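## Task

Remove both orange insoles from the hanger and set them flat on the table next to each other, near but not overlapping. The remaining insole must stay clipped and the hanger must stay on its rail.

## Robot and tools

Robot: two arms, left_arm and right_arm, each with a parallel two-finger gripper. Calibrated bases: left_arm at (+0.011, +0.314, +0.028) m, right_arm at (+0.034, -0.319, +0.035) m, both turned only slightly about z. A two-camera stand sits on the floor behind the arms. Scene 1 is practice and can be skipped with finished_scene, but damage there still counts.

Frames: the scene frame has its origin at table-top height halfway between the nominal bases; +z is up, +x points out over the table, +y is toward left_arm. Arm names do not match image left/right. Reported hand positions, quaternions (wxyz), velocities and targets are in the scene frame. Offsets, however, run along each arm's own Hand target axes. On a gripper, fingers point along its +z and open/close along its y. end_effector_position is the point between the pads, roughly 1 cm behind the fingertips.

Row layout (used by execute_actions and move): one list of 14 numbers, each in [-1, 1], covering both arms even if one stays still: left dx, dy, dz, rx, ry, rz, opening, then right dx, dy, dz, rx, ry, rz, opening. The six pose numbers are an offset, not a pose: they are measured from that arm's Hand target as it stood when the action or move began, along that Hand target's axes. Scale: 1.0 = 0.6 m for dx/dy/dz and 180 degrees for rotation; rx, ry, rz form one rotation vector. Opening is absolute: +1 fully open (0.094 m), -1 closed. Six zeros re-request the current Hand target. A 0 in the opening slot is a real command (half open), so to keep a gripper as is, resend its current opening.

execute_actions: actions is a list of actions; each action is up to 15 rows, one per 1/30 s control step; a short action holds its last row for the remaining steps. Every row counts from the action's start pose, not from the row before, and a repeated offset in a new action moves further. cameras is optional; images come only for an empty actions list or when requested. An empty list also reports the scene number and task.

move: target is one row or up to 15 rows; all rows are offsets from the same starting Hand targets. speed in m/s, 0.002 to 2.9, default 0.25 (turns capped at twice that in rad/s), one value or one per target. blend in m rounds corners of a list; 0 stops at each. opening_speed (0.2 or more, per second on the -1..1 scale) closes fingers gradually. grip_force is newtons per pad, 10 to 50, one value or one per arm; it persists, and below 50 fingers close slowly. blocking=false returns after about 0.5 s while the move continues. Paths are straight, do not avoid obstacles, and are capped at 10 s. The move: line reports done, off_target, moving, held or fault, plus limits such as paced (pose clipped) or held (steps withheld).

wait: seconds 0 to 10, arms hold their last command. stop: brakes a running move. zoom_image: camera (cam_high, cam_low, cam_left_wrist, cam_right_wrist) and region [x0, y0, x1, y1] in image pixels, at most 504 each way, from the latest image. finished_scene: scene number 1 to 3; after ending scene 1, make no further calls in that reply.

Results: Hand target is the last commanded pose after clipping; next offsets start from it. Joint positions end with the measured opening in metres. grip_measured uses the -1..1 scale and reads a bit wide when empty. grip_effort_nm is the gripper motor effort (negative = closing) and does not return to zero at rest. Joint torques include arm weight and friction. Joint velocities may be summarized as within noise. Tool commands shows current commands. Action calls also list intermediate end_effector_position samples.

Motion behaviour: each step, commanded orientation is clipped to 40 degrees from the measured one. Grippers often rest a few cm short of target, especially under load; resend the remaining distance as an offset. Small moves may not start. Avoid paths near an arm's own base, which can flip its shoulder. Fast moves overshoot and stray. Joint ranges (rad): waist -2.618 to 3.054, shoulder 0.000 to 3.142, elbow 0.000 to 3.142 (straight at 2.901), wrist pitch -1.571 to 1.571, wrist yaw -1.571 to 1.571, wrist roll -2.094 to 2.094.

Gripping: insoles are soft; close with opening_speed and a moderate opening, since lower commands squeeze harder. Release by commanding an opening well above grip_measured.

Avoid: dropping items or letting go while they move, slamming or pushing hard on the hanger, rail or table, anything ending up off the table, the grippers or arms touching each other, and closing one gripper on the other's fingers. A blocked arm keeps pressing until commanded back. Heat builds while holding loads, stretching out or pushing: MOTOR HOT at 75 °C, fault and folded arm at 90 °C, arm collapse at 100 °C. Loose objects may occasionally be nudged by outside pushes.

Cameras: cam_high, cam_low, cam_left_wrist, cam_right_wrist, each 672x504, with calibration given; fixed cameras may be off by up to 2.3 degrees and 9 mm, and wrist images can lag during motion.

Each tool is called after "Emit:" as name(argument=value, ...) on one line, values as JSON.

## Session

Emit:
execute_actions(actions=[])

Scene clock: 0.00 s.
left_arm: end_effector_position=(+0.4175, +0.3137, +0.1511) grip_measured=+1.000 grip_effort_nm=n/a end_effector_quat_wxyz=(+0.634, -0.008, +0.773, +0.002) | right_arm: end_effector_position=(+0.4304, -0.3067, +0.1443) grip_measured=+1.000 grip_effort_nm=n/a end_effector_quat_wxyz=(+0.611, +0.000, +0.791, -0.020)
Joint positions: left_arm=[-0.032 1.573 0.35 1.027 -0.025 -0.012 0.094] | right_arm=[0.046 1.553 0.329 0.967 0.104 -0.006 0.094]
Joint velocities: within noise
Joint torques (N m): no reading
Heat: left arm: 32 °C; right arm: 37 °C.
Hand target: left_arm +0.4194, +0.3137, +0.1573; +0.641, -0.008, +0.768, +0.001 | right_arm +0.4300, -0.3068, +0.1424; +0.608, +0.000, +0.794, -0.021
Tool commands: left_gripper/opening=+1.0 right_gripper/opening=+1.0

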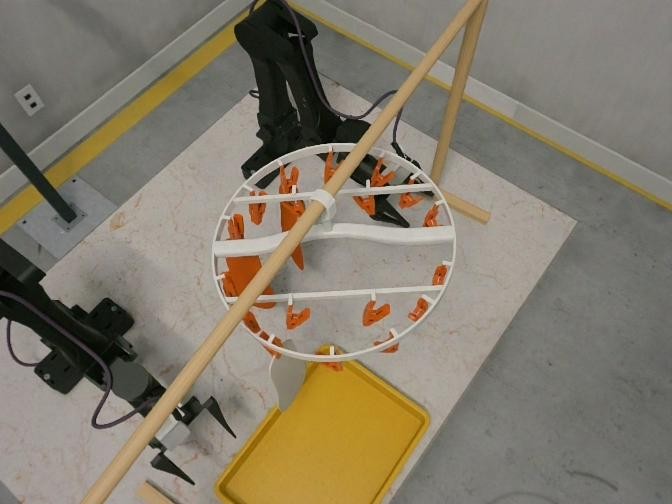

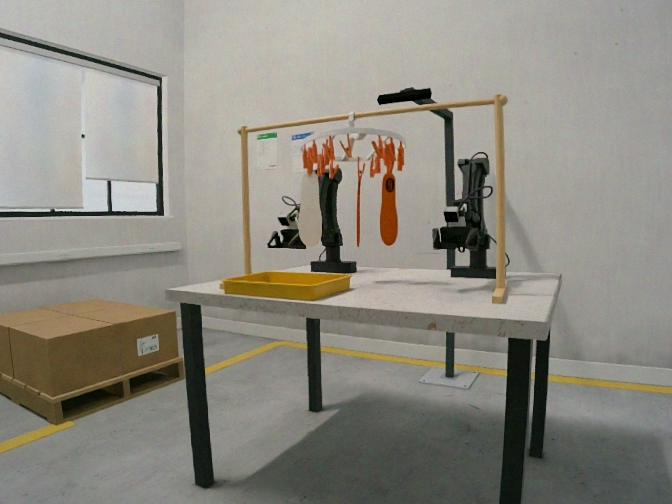

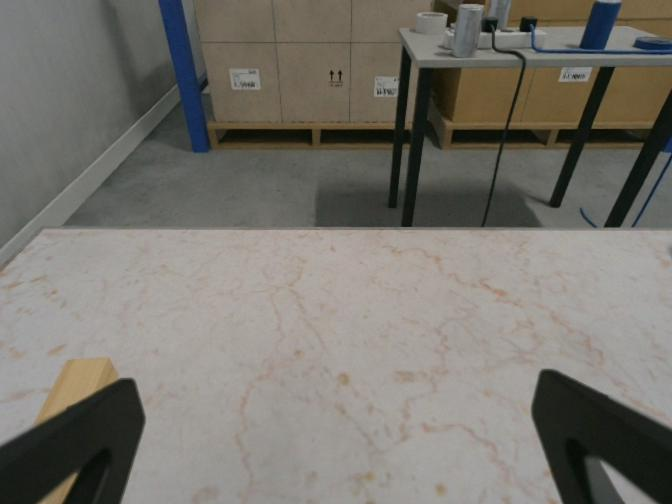

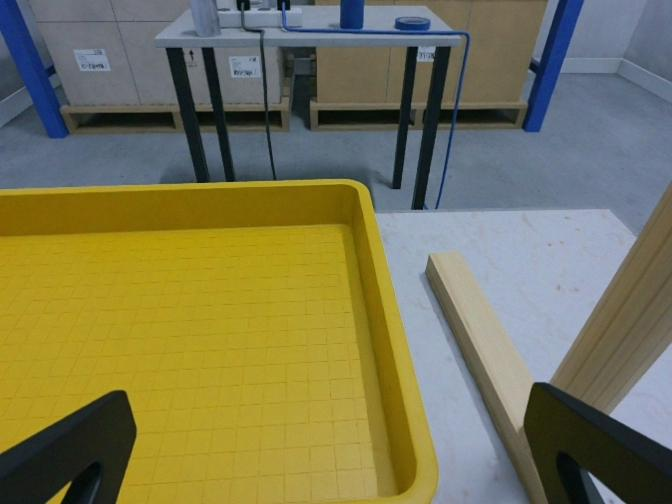

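Emit:
zoom_image(camera="cam_high", region=[190, 120, 480, 420])

Emit:
zoom_image(camera="cam_low", region=[230, 80, 510, 300])

Scaled by 1.680 from the camera's 672x504 image, which has a finer 960x720 frame.

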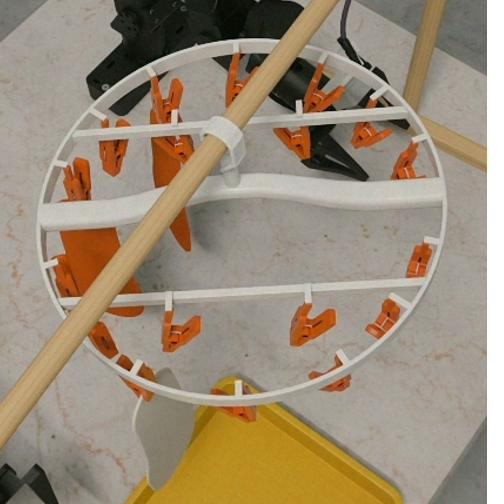

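Scaled by 1.800 from the camera's 672x504 image, which has a finer 960x720 frame.

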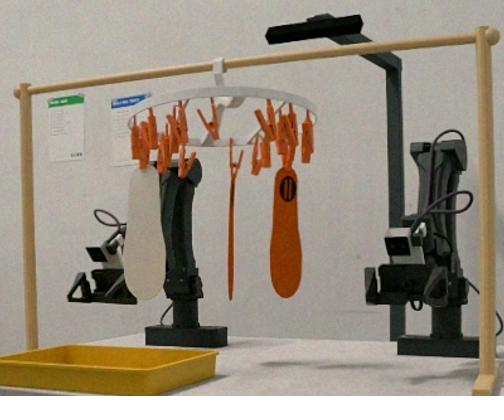

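Emit:
move(target=[-0.185,-0.3137,-0.299,0.2527,-0.0529,0.0253,1,-0.18,0.3278,-0.386,-0.1636,-0.0845,-0.0113,1], cameras=["all"])

Scene clock: 53.53 s.
left_arm: end_effector_position=(+0.2675, +0.1274, +0.2810) grip_measured=+1.000 grip_effort_nm=-0.02 end_effector_quat_wxyz=(+0.641, +0.264, +0.670, -0.267) | right_arm: end_effector_position=(+0.2394, -0.1003, +0.2935) grip_measured=+1.000 grip_effort_nm=0.00 end_effector_quat_wxyz=(+0.683, -0.173, +0.688, +0.173)
Joint positions: left_arm=[-0.473 0.708 0.358 0.313 0.315 -0.007 0.094] | right_arm=[1.194 0.713 0.35 0.354 0.73 0.007 0.094]
Joint torques (N m): left_arm=[-0.72 -0.91 10.36 1.79 0.07 0.03] | right_arm=[0.42 0.03 11.37 1.36 0.08 -0.06]
Heat: left arm: 35 °C; right arm: 38 °C.
Hand target: left_arm +0.2653, +0.1244, +0.3000; +0.653, +0.270, +0.654, -0.270 | right_arm +0.2396, -0.1000, +0.3006; +0.686, -0.171, +0.687, +0.171
Off the commanded pose: left_arm 0.019 m, 2 deg | right_arm 0.007 m, 0 deg.
move: off_target (left_arm)
camera_calibration:
cam_left_wrist: T_world_to_cam=[[-0.698465, -0.715628, 0.00481693, 0.27876], [-0.326078, 0.312252, -0.892285, 0.334422], [0.63704, -0.6248, -0.451448, 0.124203], [0, 0, 0, 1]] pos_world=[0.22463, 0.172667, 0.353128]
cam_right_wrist: T_world_to_cam=[[0.464172, -0.885708, -0.00807753, -0.197957], [-0.391645, -0.197052, -0.898768, 0.377605], [0.794455, 0.420347, -0.438349, 0.068383], [0, 0, 0, 1]] pos_world=[0.185446, -0.129668, 0.367756]

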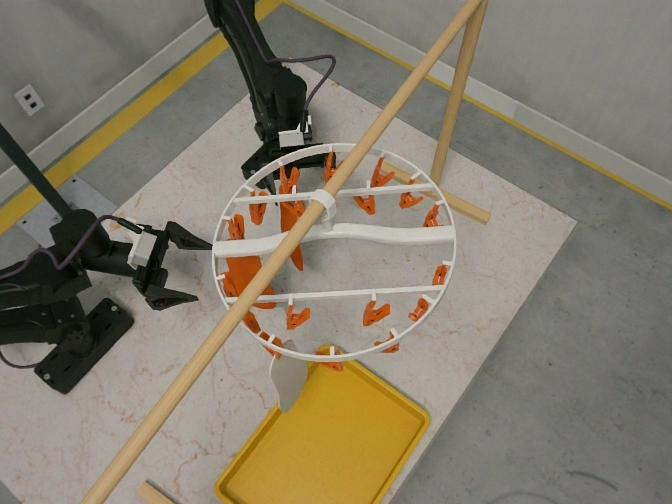

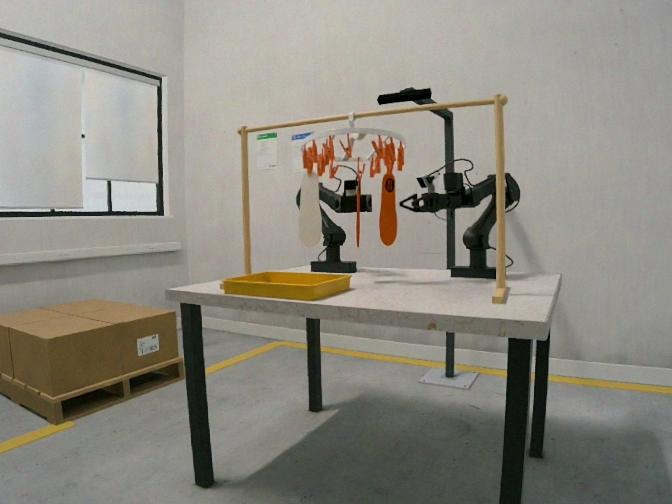

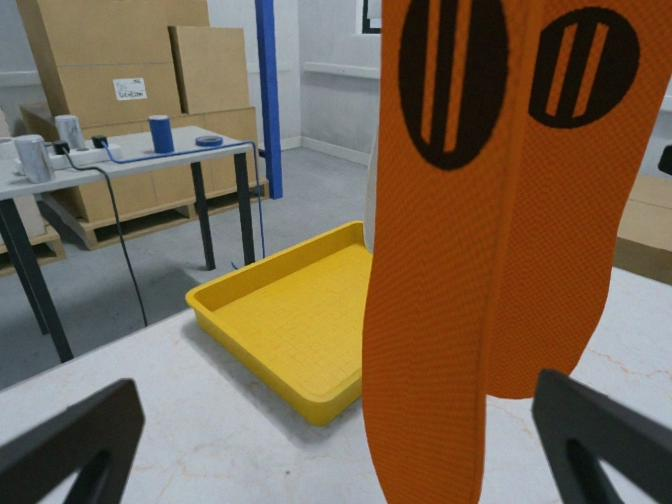

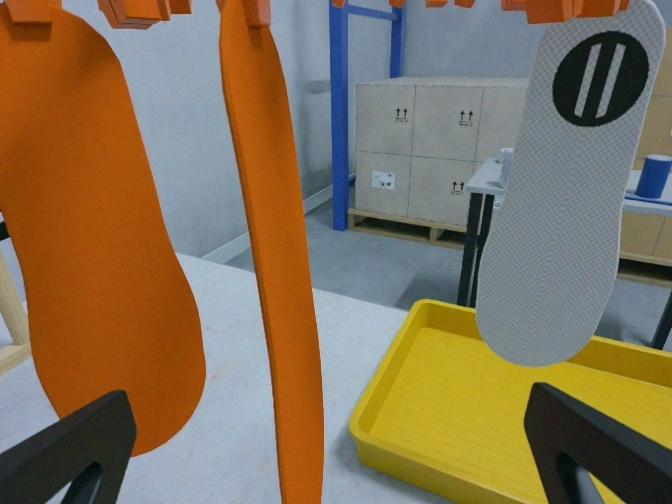

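Emit:
move(target=[0,-0.0695,-0.008,-0.094,0,0,1,0.02,0.027,0.065,0,0,0,1], cameras=["cam_high","cam_left_wrist","cam_right_wrist"])

Scene clock: 81.50 s.
left_arm: end_effector_position=(+0.2316, +0.1006, +0.2777) grip_measured=+1.000 grip_effort_nm=-0.01 end_effector_quat_wxyz=(+0.673, +0.185, +0.699, -0.159) | right_arm: end_effector_position=(+0.2643, -0.0701, +0.2803) grip_measured=+1.000 grip_effort_nm=0.00 end_effector_quat_wxyz=(+0.682, -0.172, +0.690, +0.168)
Joint positions: left_arm=[-1.149 0.719 0.358 0.306 -0.638 -0.007 0.094] | right_arm=[1.126 0.979 0.378 0.585 0.669 0.007 0.094]
Joint torques (N m): left_arm=[-0.65 0.03 10.69 1.94 -0.11 0.03] | right_arm=[-0.55 -1.37 11.15 1.48 -0.07 -0.07]
Heat: left arm: 39 °C; right arm: 42 °C.
Hand target: left_arm +0.2325, +0.0983, +0.3000; +0.686, +0.171, +0.686, -0.170 | right_arm +0.2664, -0.0674, +0.2884; +0.686, -0.171, +0.687, +0.171
Off the commanded pose: left_arm 0.022 m, 3 deg | right_arm 0.009 m, 1 deg.
move: off_target (left_arm)
camera_calibration:
cam_left_wrist: T_world_to_cam=[[-0.47665, -0.878184, -0.0399746, 0.211919], [-0.386942, 0.250416, -0.88745, 0.347126], [0.789355, -0.407536, -0.459167, 0.0737315], [0, 0, 0, 1]] pos_world=[0.177128, 0.129226, 0.350384]
cam_right_wrist: T_world_to_cam=[[0.457661, -0.889119, -0.00374973, -0.182597], [-0.395857, -0.199982, -0.896273, 0.381766], [0.796143, 0.411673, -0.443487, 0.0305592], [0, 0, 0, 1]] pos_world=[0.210363, -0.0985847, 0.355034]
Images, in order (width x height): cam_high 672x504, cam_left_wrist 672x504, cam_right_wrist 672x504.

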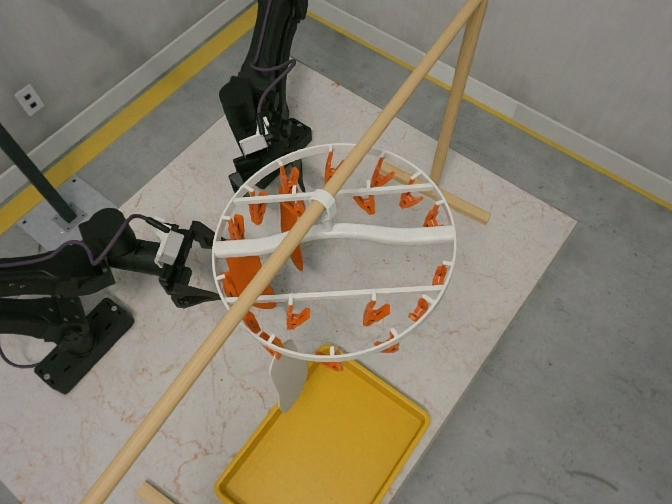

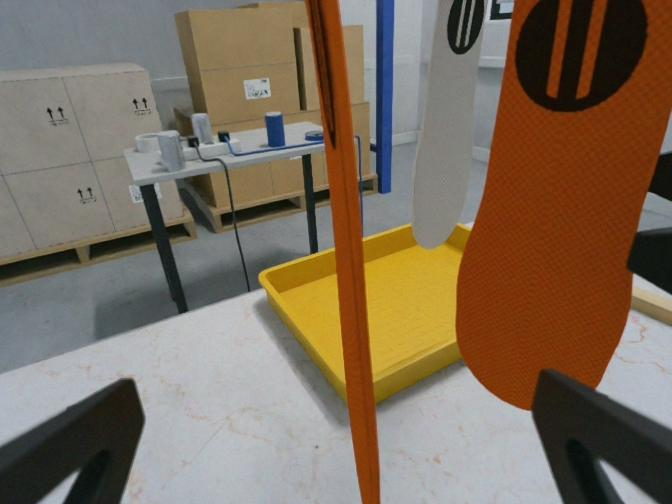

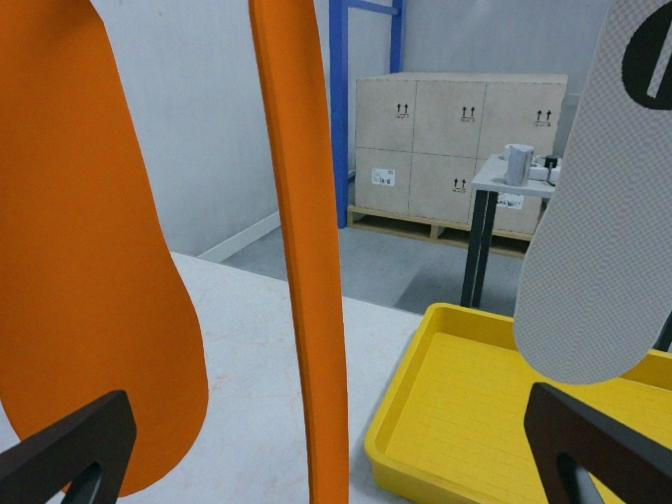

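Emit:
move(target=[0,-0.013,0.083,0,0,0,1,0,0,0.083,0,0,0,1], cameras=["cam_high","cam_left_wrist","cam_right_wrist"])

Scene clock: 88.30 s.
left_arm: end_effector_position=(+0.2687, +0.0720, +0.2800) grip_measured=+1.000 grip_effort_nm=-0.01 end_effector_quat_wxyz=(+0.673, +0.180, +0.699, -0.160) | right_arm: end_effector_position=(+0.3077, -0.0477, +0.2821) grip_measured=+1.000 grip_effort_nm=0.00 end_effector_quat_wxyz=(+0.683, -0.170, +0.690, +0.169)
Joint positions: left_arm=[-1.038 0.987 0.443 0.495 -0.533 -0.005 0.094] | right_arm=[0.988 1.2 0.487 0.702 0.532 0.006 0.094]
Joint torques (N m): left_arm=[0.66 -1.17 10.35 1.99 0.05 0.02] | right_arm=[-0.43 -2.78 10.89 1.49 -0.08 -0.06]
Heat: left arm: 39 °C; right arm: 43 °C.
Hand target: left_arm +0.2729, +0.0681, +0.3001; +0.686, +0.171, +0.686, -0.170 | right_arm +0.3104, -0.0441, +0.2884; +0.686, -0.171, +0.687, +0.171
Off the commanded pose: left_arm 0.021 m, 3 deg | right_arm 0.008 m, 1 deg.
move: off_target (left_arm)
camera_calibration:
cam_left_wrist: T_world_to_cam=[[-0.471257, -0.881349, -0.0337764, 0.201672], [-0.389244, 0.242188, -0.888726, 0.372272], [0.791458, -0.405671, -0.457192, 0.0326275], [0, 0, 0, 1]] pos_world=[0.214121, 0.10082, 0.352576]
cam_right_wrist: T_world_to_cam=[[0.455972, -0.889967, -0.00693052, -0.181177], [-0.395633, -0.195714, -0.897313, 0.40543], [0.797223, 0.411891, -0.441341, -0.0133629], [0, 0, 0, 1]] pos_world=[0.253667, -0.0763897, 0.356645]
Images, in order (width x height): cam_high 672x504, cam_left_wrist 672x504, cam_right_wrist 672x504.

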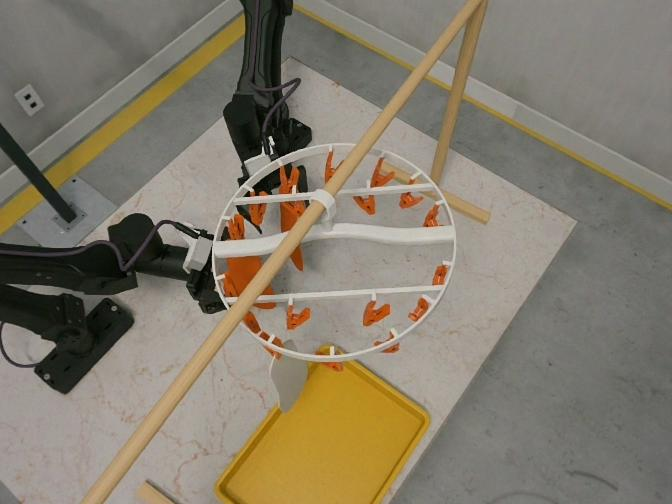

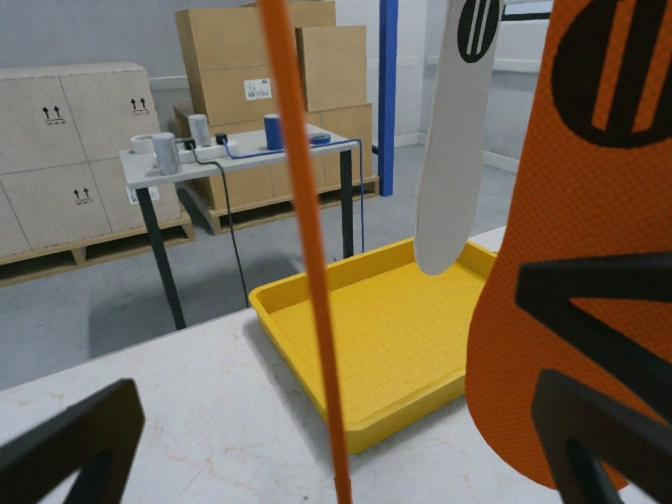

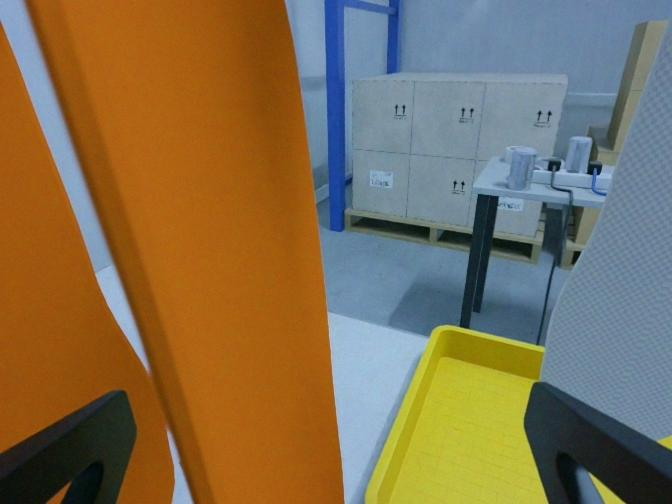

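Emit:
move(target=[0,0.0065,0.033,0,0,0,1,0,0.02,-0.0165,0.111,0,0,1], cameras=["cam_left_wrist","cam_right_wrist"])

Scene clock: 100.30 s.
left_arm: end_effector_position=(+0.2874, +0.0662, +0.2806) grip_measured=+1.000 grip_effort_nm=-0.01 end_effector_quat_wxyz=(+0.673, +0.179, +0.699, -0.161) | right_arm: end_effector_position=(+0.2948, -0.0414, +0.2853) grip_measured=+1.000 grip_effort_nm=0.00 end_effector_quat_wxyz=(+0.704, -0.052, +0.706, +0.052)
Joint positions: left_arm=[-0.974 1.071 0.481 0.542 -0.469 -0.005 0.094] | right_arm=[1.219 1.404 0.634 0.763 1.101 0.006 0.094]
Joint torques (N m): left_arm=[0.66 -1.61 10.29 2 0.07 0.01] | right_arm=[0.16 -4.01 10.28 1.26 0.1 -0.06]
Heat: left arm: 39 °C; right arm: 41 °C.
Hand target: left_arm +0.2922, +0.0622, +0.3001; +0.686, +0.171, +0.686, -0.171 | right_arm +0.2960, -0.0381, +0.2886; +0.705, -0.049, +0.706, +0.049
Off the commanded pose: left_arm 0.020 m, 3 deg | right_arm 0.005 m, 0 deg.
move: off_target (left_arm)
camera_calibration:
cam_left_wrist: T_world_to_cam=[[-0.471555, -0.881314, -0.0303472, 0.204462], [-0.390675, 0.239639, -0.888789, 0.381984], [0.790575, -0.407257, -0.45731, 0.0161011], [0, 0, 0, 1]] pos_world=[0.232918, 0.0952146, 0.353072]
cam_right_wrist: T_world_to_cam=[[0.135865, -0.990705, -0.00667082, -0.0794894], [-0.432057, -0.0531902, -0.900276, 0.421926], [0.891553, 0.125198, -0.435268, -0.0456143], [0, 0, 0, 1]] pos_world=[0.233764, -0.0505974, 0.359466]
Images, in order (width x height): cam_left_wrist 672x504, cam_right_wrist 672x504.

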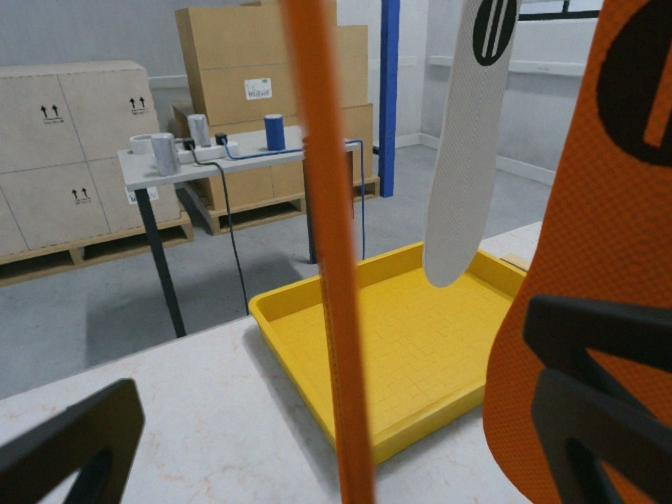

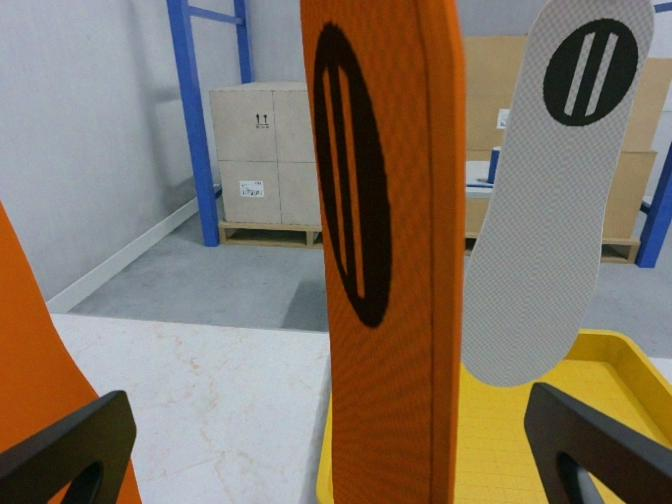

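Emit:
move(target=[[0,0,0.013,0,0,0,1,0,-0.0135,0,-0.075,0,0,1],[0,0,0.013,0,0,0,-1,0,-0.0135,0,-0.075,0,0,-1]], grip_force=25, cameras=["cam_left_wrist","cam_right_wrist"])

Scene clock: 111.33 s.
left_arm: end_effector_position=(+0.2940, +0.0626, +0.2809) grip_measured=-0.612 grip_effort_nm=-0.10 end_effector_quat_wxyz=(+0.673, +0.179, +0.699, -0.161) | right_arm: end_effector_position=(+0.2981, -0.0428, +0.2945) grip_measured=-0.607 grip_effort_nm=-0.08 end_effector_quat_wxyz=(+0.699, -0.122, +0.691, +0.139)
Joint positions: left_arm=[-0.958 1.106 0.499 0.561 -0.452 -0.005 0.018] | right_arm=[1.107 1.246 0.539 0.728 0.765 0.006 0.018]
Joint velocities: left_arm=[0.002 -0.012 -0.022 -0.037 0.007 0.125 -0.015] | right_arm=[0.007 -0.002 -0.022 0.007 0.022 -0.037 -0.015]
Joint torques (N m): left_arm=[0.69 -1.78 10.26 2.01 0.08 0.01] | right_arm=[-0.44 -5.45 6.99 1.26 -0.09 -0.06]
Heat: left arm: 40 °C; right arm: 40 °C.
Hand target: left_arm +0.2991, +0.0587, +0.3000; +0.686, +0.171, +0.686, -0.170 | right_arm +0.2971, -0.0461, +0.2884; +0.694, -0.132, +0.695, +0.132
Off the commanded pose: left_arm 0.020 m, 3 deg | right_arm 0.007 m, 2 deg.
grip_force (N): 25, 25
move: moving (left_arm, right_arm; no rest 5 s after target 2's new opening was sent); target 2's new opening was sent with left_arm's hand 0.020 m and 3 deg from that target
camera_calibration:
cam_left_wrist: T_world_to_cam=[[-0.471915, -0.881158, -0.0292875, 0.204194], [-0.390769, 0.238828, -0.888966, 0.385827], [0.790314, -0.408072, -0.457035, 0.00963362], [0, 0, 0, 1]] pos_world=[0.239518, 0.0917124, 0.35337]
cam_right_wrist: T_world_to_cam=[[0.353018, -0.935215, -0.0274095, -0.137534], [-0.400547, -0.124591, -0.907766, 0.421259], [0.845541, 0.331437, -0.41858, -0.0267421], [0, 0, 0, 1]] pos_world=[0.239898, -0.067276, 0.367441]
Images, in order (width x height): cam_left_wrist 672x504, cam_right_wrist 672x504.

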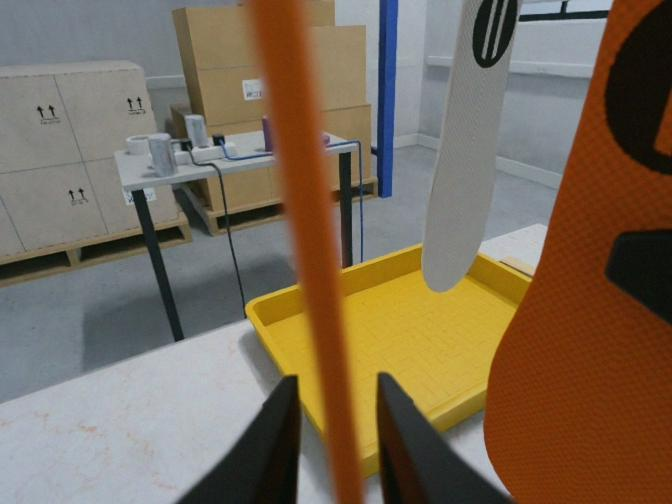

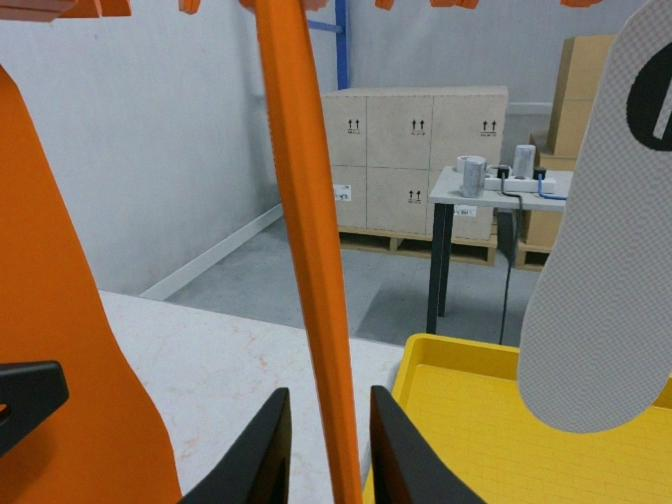

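Emit:
move(target=[0,0,0,0,0,0,-1,0,0,0,0,0,0,-1], cameras=["cam_left_wrist","cam_right_wrist"])

Scene clock: 114.53 s.
left_arm: end_effector_position=(+0.2940, +0.0626, +0.2809) grip_measured=-0.942 grip_effort_nm=-0.58 end_effector_quat_wxyz=(+0.673, +0.179, +0.699, -0.161) | right_arm: end_effector_position=(+0.2981, -0.0428, +0.2945) grip_measured=-0.958 grip_effort_nm=-0.56 end_effector_quat_wxyz=(+0.699, -0.122, +0.691, +0.139)
Joint positions: left_arm=[-0.958 1.106 0.499 0.561 -0.452 -0.005 0.003] | right_arm=[1.107 1.246 0.539 0.728 0.765 0.006 0.002]
Joint torques (N m): left_arm=[0.68 -1.77 10.25 2.01 0.07 0.02] | right_arm=[-0.42 -5.39 6.99 1.26 -0.1 -0.05]
Heat: left arm: 40 °C; right arm: 40 °C.
Hand target: left_arm +0.2991, +0.0587, +0.3000; +0.686, +0.171, +0.686, -0.170 | right_arm +0.2971, -0.0461, +0.2884; +0.694, -0.132, +0.695, +0.132
Off the commanded pose: left_arm 0.020 m, 3 deg | right_arm 0.007 m, 2 deg.
grip_force (N): 25, 25
move: off_target (left_arm)
camera_calibration:
cam_left_wrist: T_world_to_cam=[[-0.471915, -0.881158, -0.0292875, 0.204194], [-0.390769, 0.238828, -0.888966, 0.385827], [0.790314, -0.408072, -0.457035, 0.00963362], [0, 0, 0, 1]] pos_world=[0.239518, 0.0917124, 0.35337]
cam_right_wrist: T_world_to_cam=[[0.353018, -0.935215, -0.0274095, -0.137534], [-0.400547, -0.124591, -0.907766, 0.421259], [0.845541, 0.331437, -0.41858, -0.0267421], [0, 0, 0, 1]] pos_world=[0.239898, -0.067276, 0.367441]
Images, in order (width x height): cam_left_wrist 672x504, cam_right_wrist 672x504.

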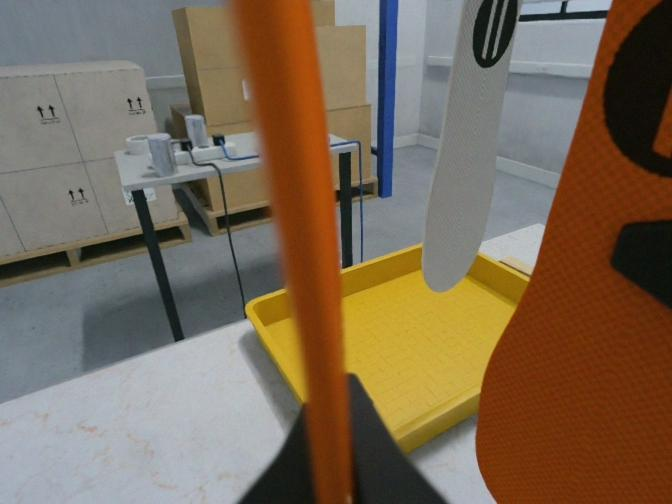

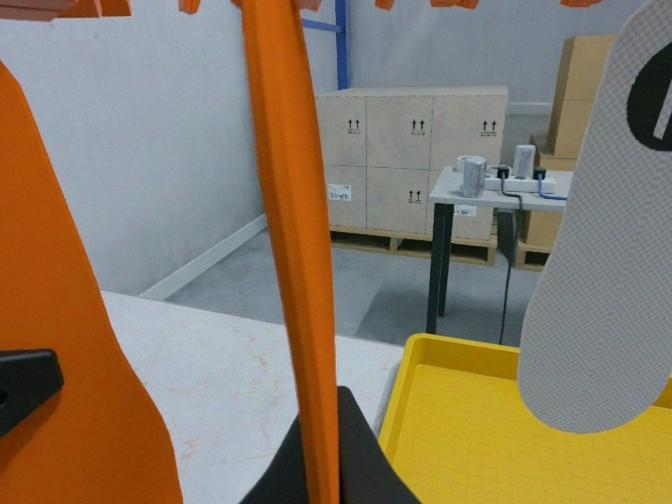

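Emit:
move(target=[0.133,0,0,0,0,0,-1,0.133,0,0,0,0,0,-1], speed=0.12, cameras=["all"])

Scene clock: 118.43 s.
left_arm: end_effector_position=(+0.3002, +0.0573, +0.2452) grip_measured=-0.942 grip_effort_nm=-0.58 end_effector_quat_wxyz=(+0.706, +0.151, +0.666, -0.187) | right_arm: end_effector_position=(+0.2990, -0.0476, +0.2149) grip_measured=-0.958 grip_effort_nm=-0.57 end_effector_quat_wxyz=(+0.698, -0.121, +0.692, +0.135)
Joint positions: left_arm=[-0.952 1.363 0.348 1.089 -0.45 -0.005 0.003] | right_arm=[1.099 1.542 0.346 1.213 0.763 0.006 0.002]
Joint torques (N m): left_arm=[0.27 -1.98 3.37 1.57 0.1 0.01] | right_arm=[0.42 -4.18 5.78 1.41 -0.07 -0.05]
Heat: left arm: 39 °C; right arm: 40 °C.
Hand target: left_arm +0.2990, +0.0586, +0.2202; +0.686, +0.171, +0.686, -0.171 | right_arm +0.2970, -0.0462, +0.2086; +0.694, -0.132, +0.695, +0.132
Off the commanded pose: left_arm 0.025 m, 4 deg | right_arm 0.007 m, 1 deg.
grip_force (N): 25, 25
move: off_target (left_arm)
camera_calibration:
cam_left_wrist: T_world_to_cam=[[-0.468304, -0.88328, 0.022529, 0.187708], [-0.326447, 0.149272, -0.933354, 0.354456], [0.821051, -0.444448, -0.358249, -0.0450921], [0, 0, 0, 1]] pos_world=[0.240639, 0.0928477, 0.31045]
cam_right_wrist: T_world_to_cam=[[0.346984, -0.937552, -0.0244506, -0.143545], [-0.402896, -0.125467, -0.906605, 0.34909], [0.846922, 0.324429, -0.421271, -0.0594575], [0, 0, 0, 1]] pos_world=[0.24081, -0.0714918, 0.287929]

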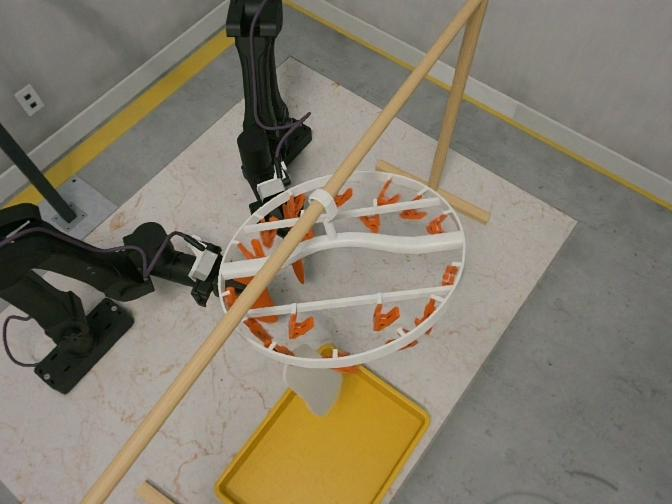

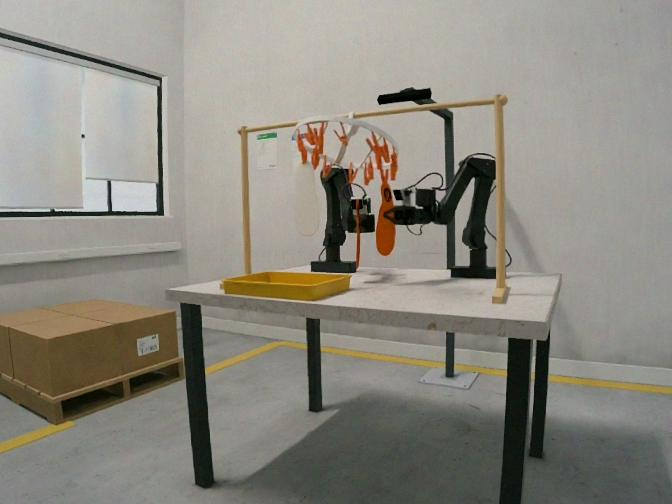

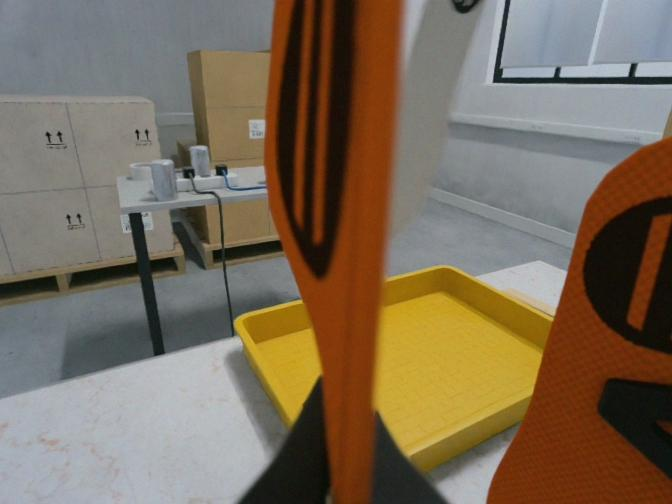

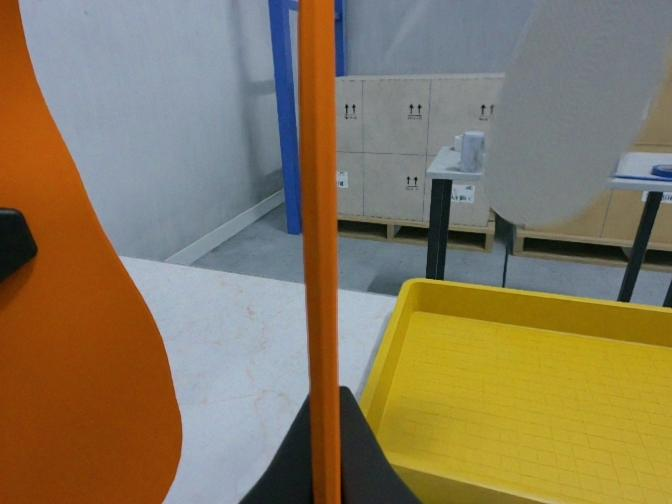

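Emit:
move(target=[0.1,0,0,0,0,0,-1,0.08,0,0,0,0,0,-1], speed=0.12, cameras=["all"])

Scene clock: 121.77 s.
left_arm: end_effector_position=(+0.2993, +0.0581, +0.1648) grip_measured=-0.942 grip_effort_nm=-0.58 end_effector_quat_wxyz=(+0.688, +0.166, +0.685, -0.173) | right_arm: end_effector_position=(+0.2997, -0.0461, +0.1703) grip_measured=-0.958 grip_effort_nm=-0.56 end_effector_quat_wxyz=(+0.701, -0.118, +0.690, +0.139)
Joint positions: left_arm=[-0.952 1.768 0.247 1.527 -0.449 -0.005 0.003] | right_arm=[1.099 1.847 0.308 1.569 0.762 0.006 0.002]
Joint torques (N m): left_arm=[0.27 -3.07 2.89 2.02 0.06 0.02] | right_arm=[0.4 -4.77 3.33 1.41 -0.08 -0.06]
Heat: left arm: 38 °C; right arm: 39 °C.
Hand target: left_arm +0.2990, +0.0586, +0.1602; +0.686, +0.171, +0.686, -0.170 | right_arm +0.2969, -0.0462, +0.1607; +0.694, -0.132, +0.695, +0.132
Off the commanded pose: left_arm 0.005 m, 1 deg | right_arm 0.010 m, 2 deg.
joint read past its limit (right arm) — joint 4 (wrist pitch), upper limit.
joint sent to its limit (right arm) — joint 4 (wrist pitch), upper limit. The joint targets still meet the commanded pose.
grip_force (N): 25, 25
move: done
camera_calibration:
cam_left_wrist: T_world_to_cam=[[-0.469372, -0.882976, -0.00655777, 0.194849], [-0.363171, 0.199813, -0.910045, 0.283252], [0.804858, -0.424768, -0.414458, -0.0598171], [0, 0, 0, 1]] pos_world=[0.24247, 0.0900409, 0.234259]
cam_right_wrist: T_world_to_cam=[[0.347409, -0.937129, -0.03311, -0.141971], [-0.398408, -0.115548, -0.909901, 0.308872], [0.848869, 0.329299, -0.413502, -0.080966], [0, 0, 0, 1]] pos_world=[0.241109, -0.0706937, 0.242863]

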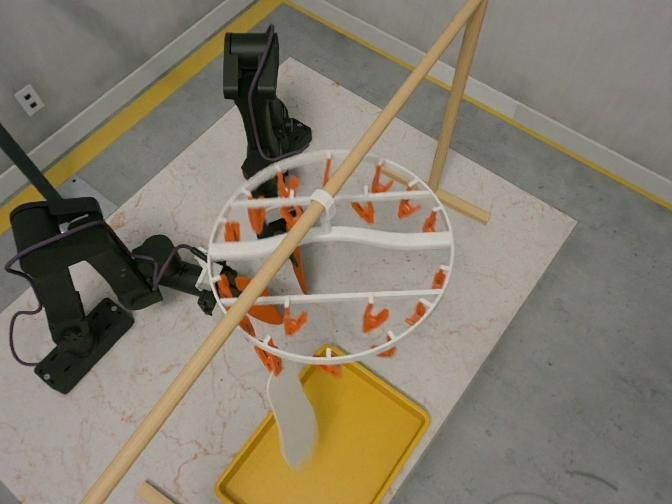

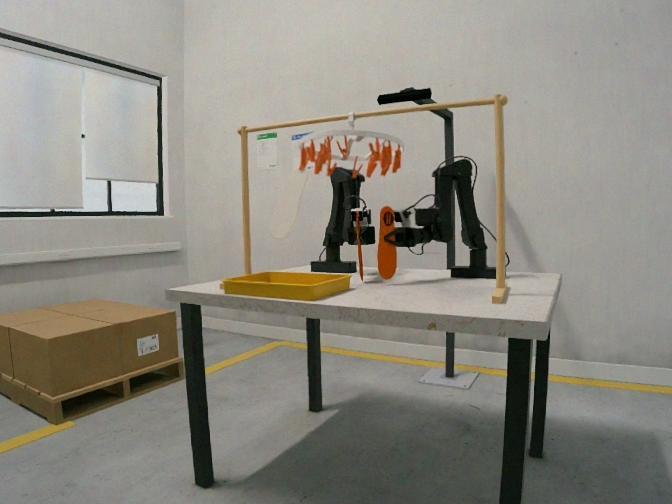

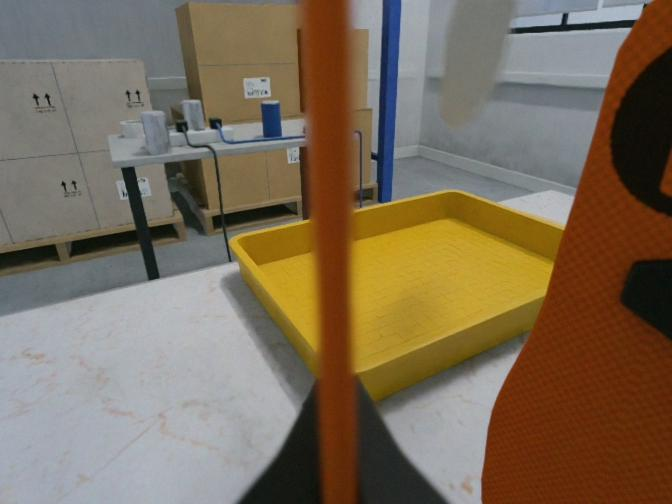

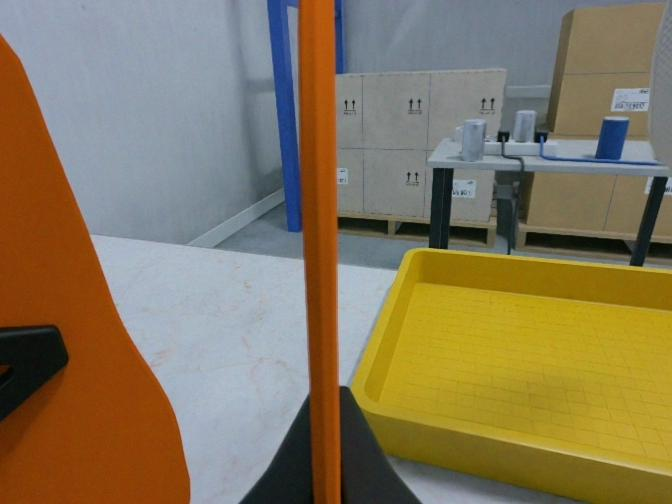

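Emit:
move(target=[-0.133,0.211,0.0025,0.0735,0.4025,-0.2985,-1,-0.132,-0.122,0.0645,-0.102,0.420,0.276,-1], speed=0.3, cameras=["all"])

Scene clock: 145.97 s.
left_arm: end_effector_position=(+0.3539, +0.1717, +0.2348) grip_measured=-0.942 grip_effort_nm=-0.58 end_effector_quat_wxyz=(-0.002, -0.007, +0.928, -0.372) | right_arm: end_effector_position=(+0.3577, -0.1023, +0.2385) grip_measured=-0.958 grip_effort_nm=-0.57 end_effector_quat_wxyz=(+0.005, +0.005, +0.926, +0.377)
Joint positions: left_arm=[-0.073 1.838 1.735 -1.416 0.76 -0.089 0.003] | right_arm=[0.241 1.739 1.583 -1.143 -0.734 0.386 0.002]
Joint torques (N m): left_arm=[0.34 -5.61 8.81 0.37 0.54 0.08] | right_arm=[-0.12 -6.79 10.43 0.45 -0.48 -0.13]
Heat: left arm: 36 °C; right arm: 38 °C.
Hand target: left_arm +0.3597, +0.1698, +0.2400; +0.001, -0.001, +0.924, -0.382 | right_arm +0.3599, -0.1000, +0.2398; +0.000, +0.001, +0.924, +0.383
Off the commanded pose: left_arm 0.008 m, 1 deg | right_arm 0.003 m, 1 deg.
grip_force (N): 25, 25
move: done
camera_calibration:
cam_left_wrist: T_world_to_cam=[[-0.000447452, -0.720604, 0.693346, -0.0368419], [-0.908124, 0.290598, 0.301436, 0.236987], [-0.418701, -0.62951, -0.654528, 0.498092], [0, 0, 0, 1]] pos_world=[0.423749, 0.218137, 0.280123]
cam_right_wrist: T_world_to_cam=[[-0.0115542, -0.722483, -0.691292, 0.0946627], [-0.907365, -0.282934, 0.310865, 0.261318], [-0.420185, 0.630846, -0.652287, 0.458174], [0, 0, 0, 1]] pos_world=[0.430722, -0.146709, 0.283066]

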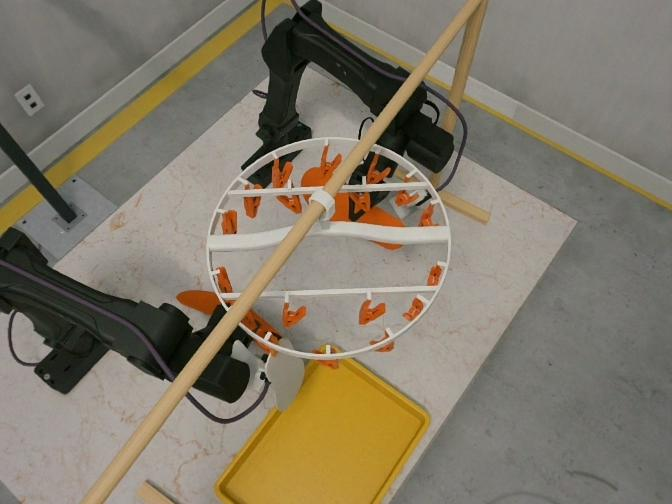

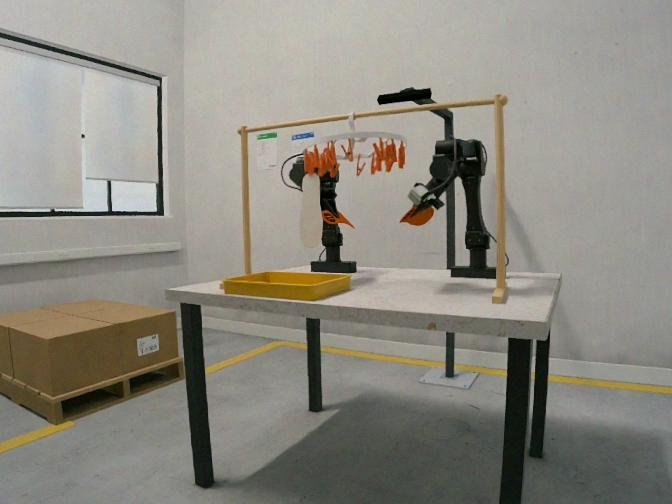

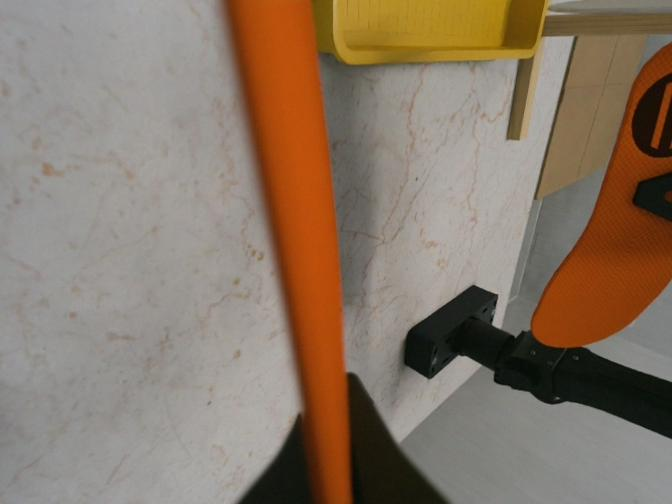

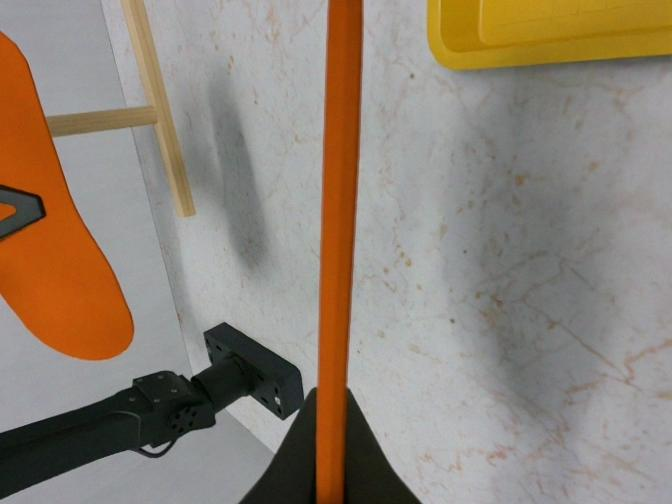

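Emit:
move(target=[0,0.13,0.2475,0,0,0,-1,0,-0.047,0.33,0,0,0,-1], speed=0.15, cameras=["all"])

Scene clock: 155.27 s.
left_arm: end_effector_position=(+0.3634, +0.1224, +0.0883) grip_measured=-0.942 grip_effort_nm=-0.58 end_effector_quat_wxyz=(+0.010, +0.000, +0.924, -0.381) | right_arm: end_effector_position=(+0.3632, +0.0229, +0.0926) grip_measured=-0.958 grip_effort_nm=-0.57 end_effector_quat_wxyz=(+0.011, -0.005, +0.920, +0.391)
Joint positions: left_arm=[-0.203 1.93 1.245 -0.682 0.761 -0.266 0.003] | right_arm=[0.543 2 1.286 -0.331 -0.64 0.738 0.002]
Joint torques (N m): left_arm=[-0.57 -6.46 4.48 0.83 0.37 -0.06] | right_arm=[-0.03 -9.29 6.71 0.95 -0.26 0.05]
Heat: left arm: 35 °C; right arm: 39 °C.
Hand target: left_arm +0.3601, +0.1201, +0.0799; +0.001, -0.001, +0.924, -0.382 | right_arm +0.3600, +0.0200, +0.0800; +0.000, +0.001, +0.924, +0.383
Off the commanded pose: left_arm 0.009 m, 1 deg | right_arm 0.013 m, 2 deg.
grip_force (N): 25, 25
move: off_target (right_arm)
camera_calibration:
cam_left_wrist: T_world_to_cam=[[-0.0217571, -0.705821, 0.708057, 0.0338424], [-0.915086, 0.299308, 0.270244, 0.308262], [-0.402671, -0.642053, -0.652399, 0.370678], [0, 0, 0, 1]] pos_world=[0.432084, 0.169617, 0.134562]
cam_right_wrist: T_world_to_cam=[[0.0112228, -0.701516, -0.712565, 0.0776414], [-0.908136, -0.305414, 0.286375, 0.350243], [-0.418524, 0.643892, -0.6405, 0.284356], [0, 0, 0, 1]] pos_world=[0.436207, -0.0216587, 0.137153]

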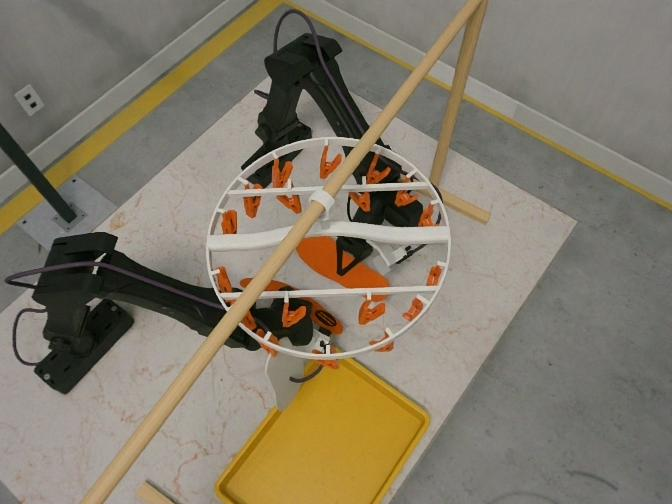

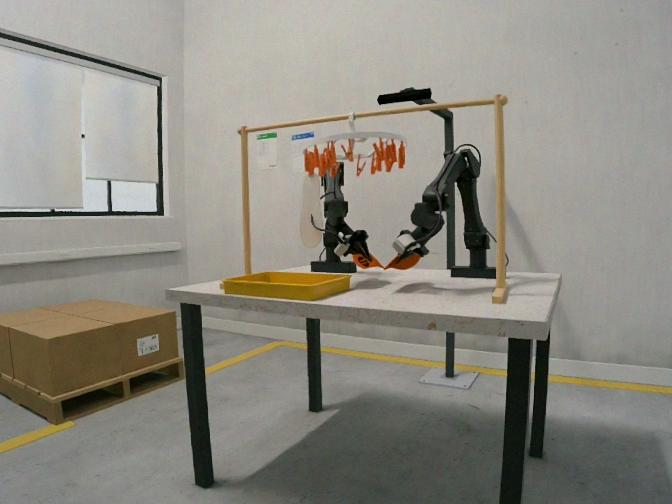

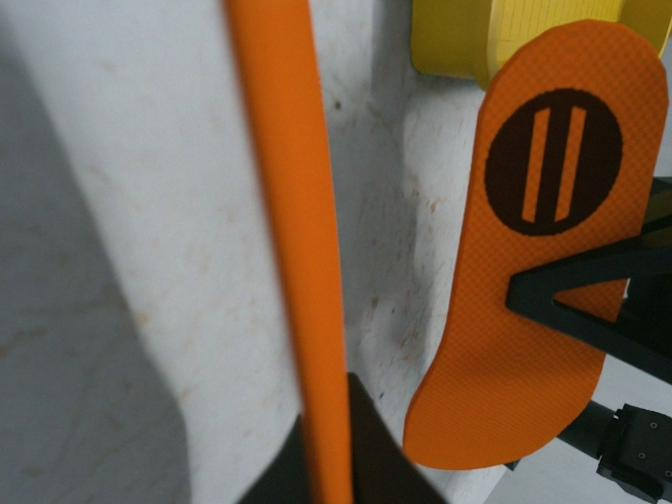

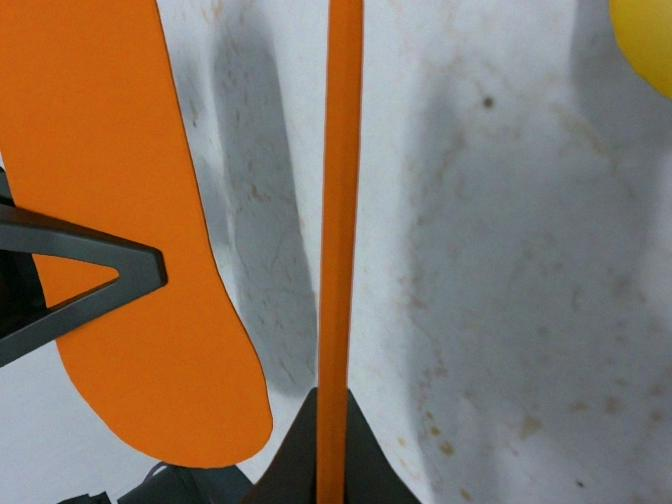

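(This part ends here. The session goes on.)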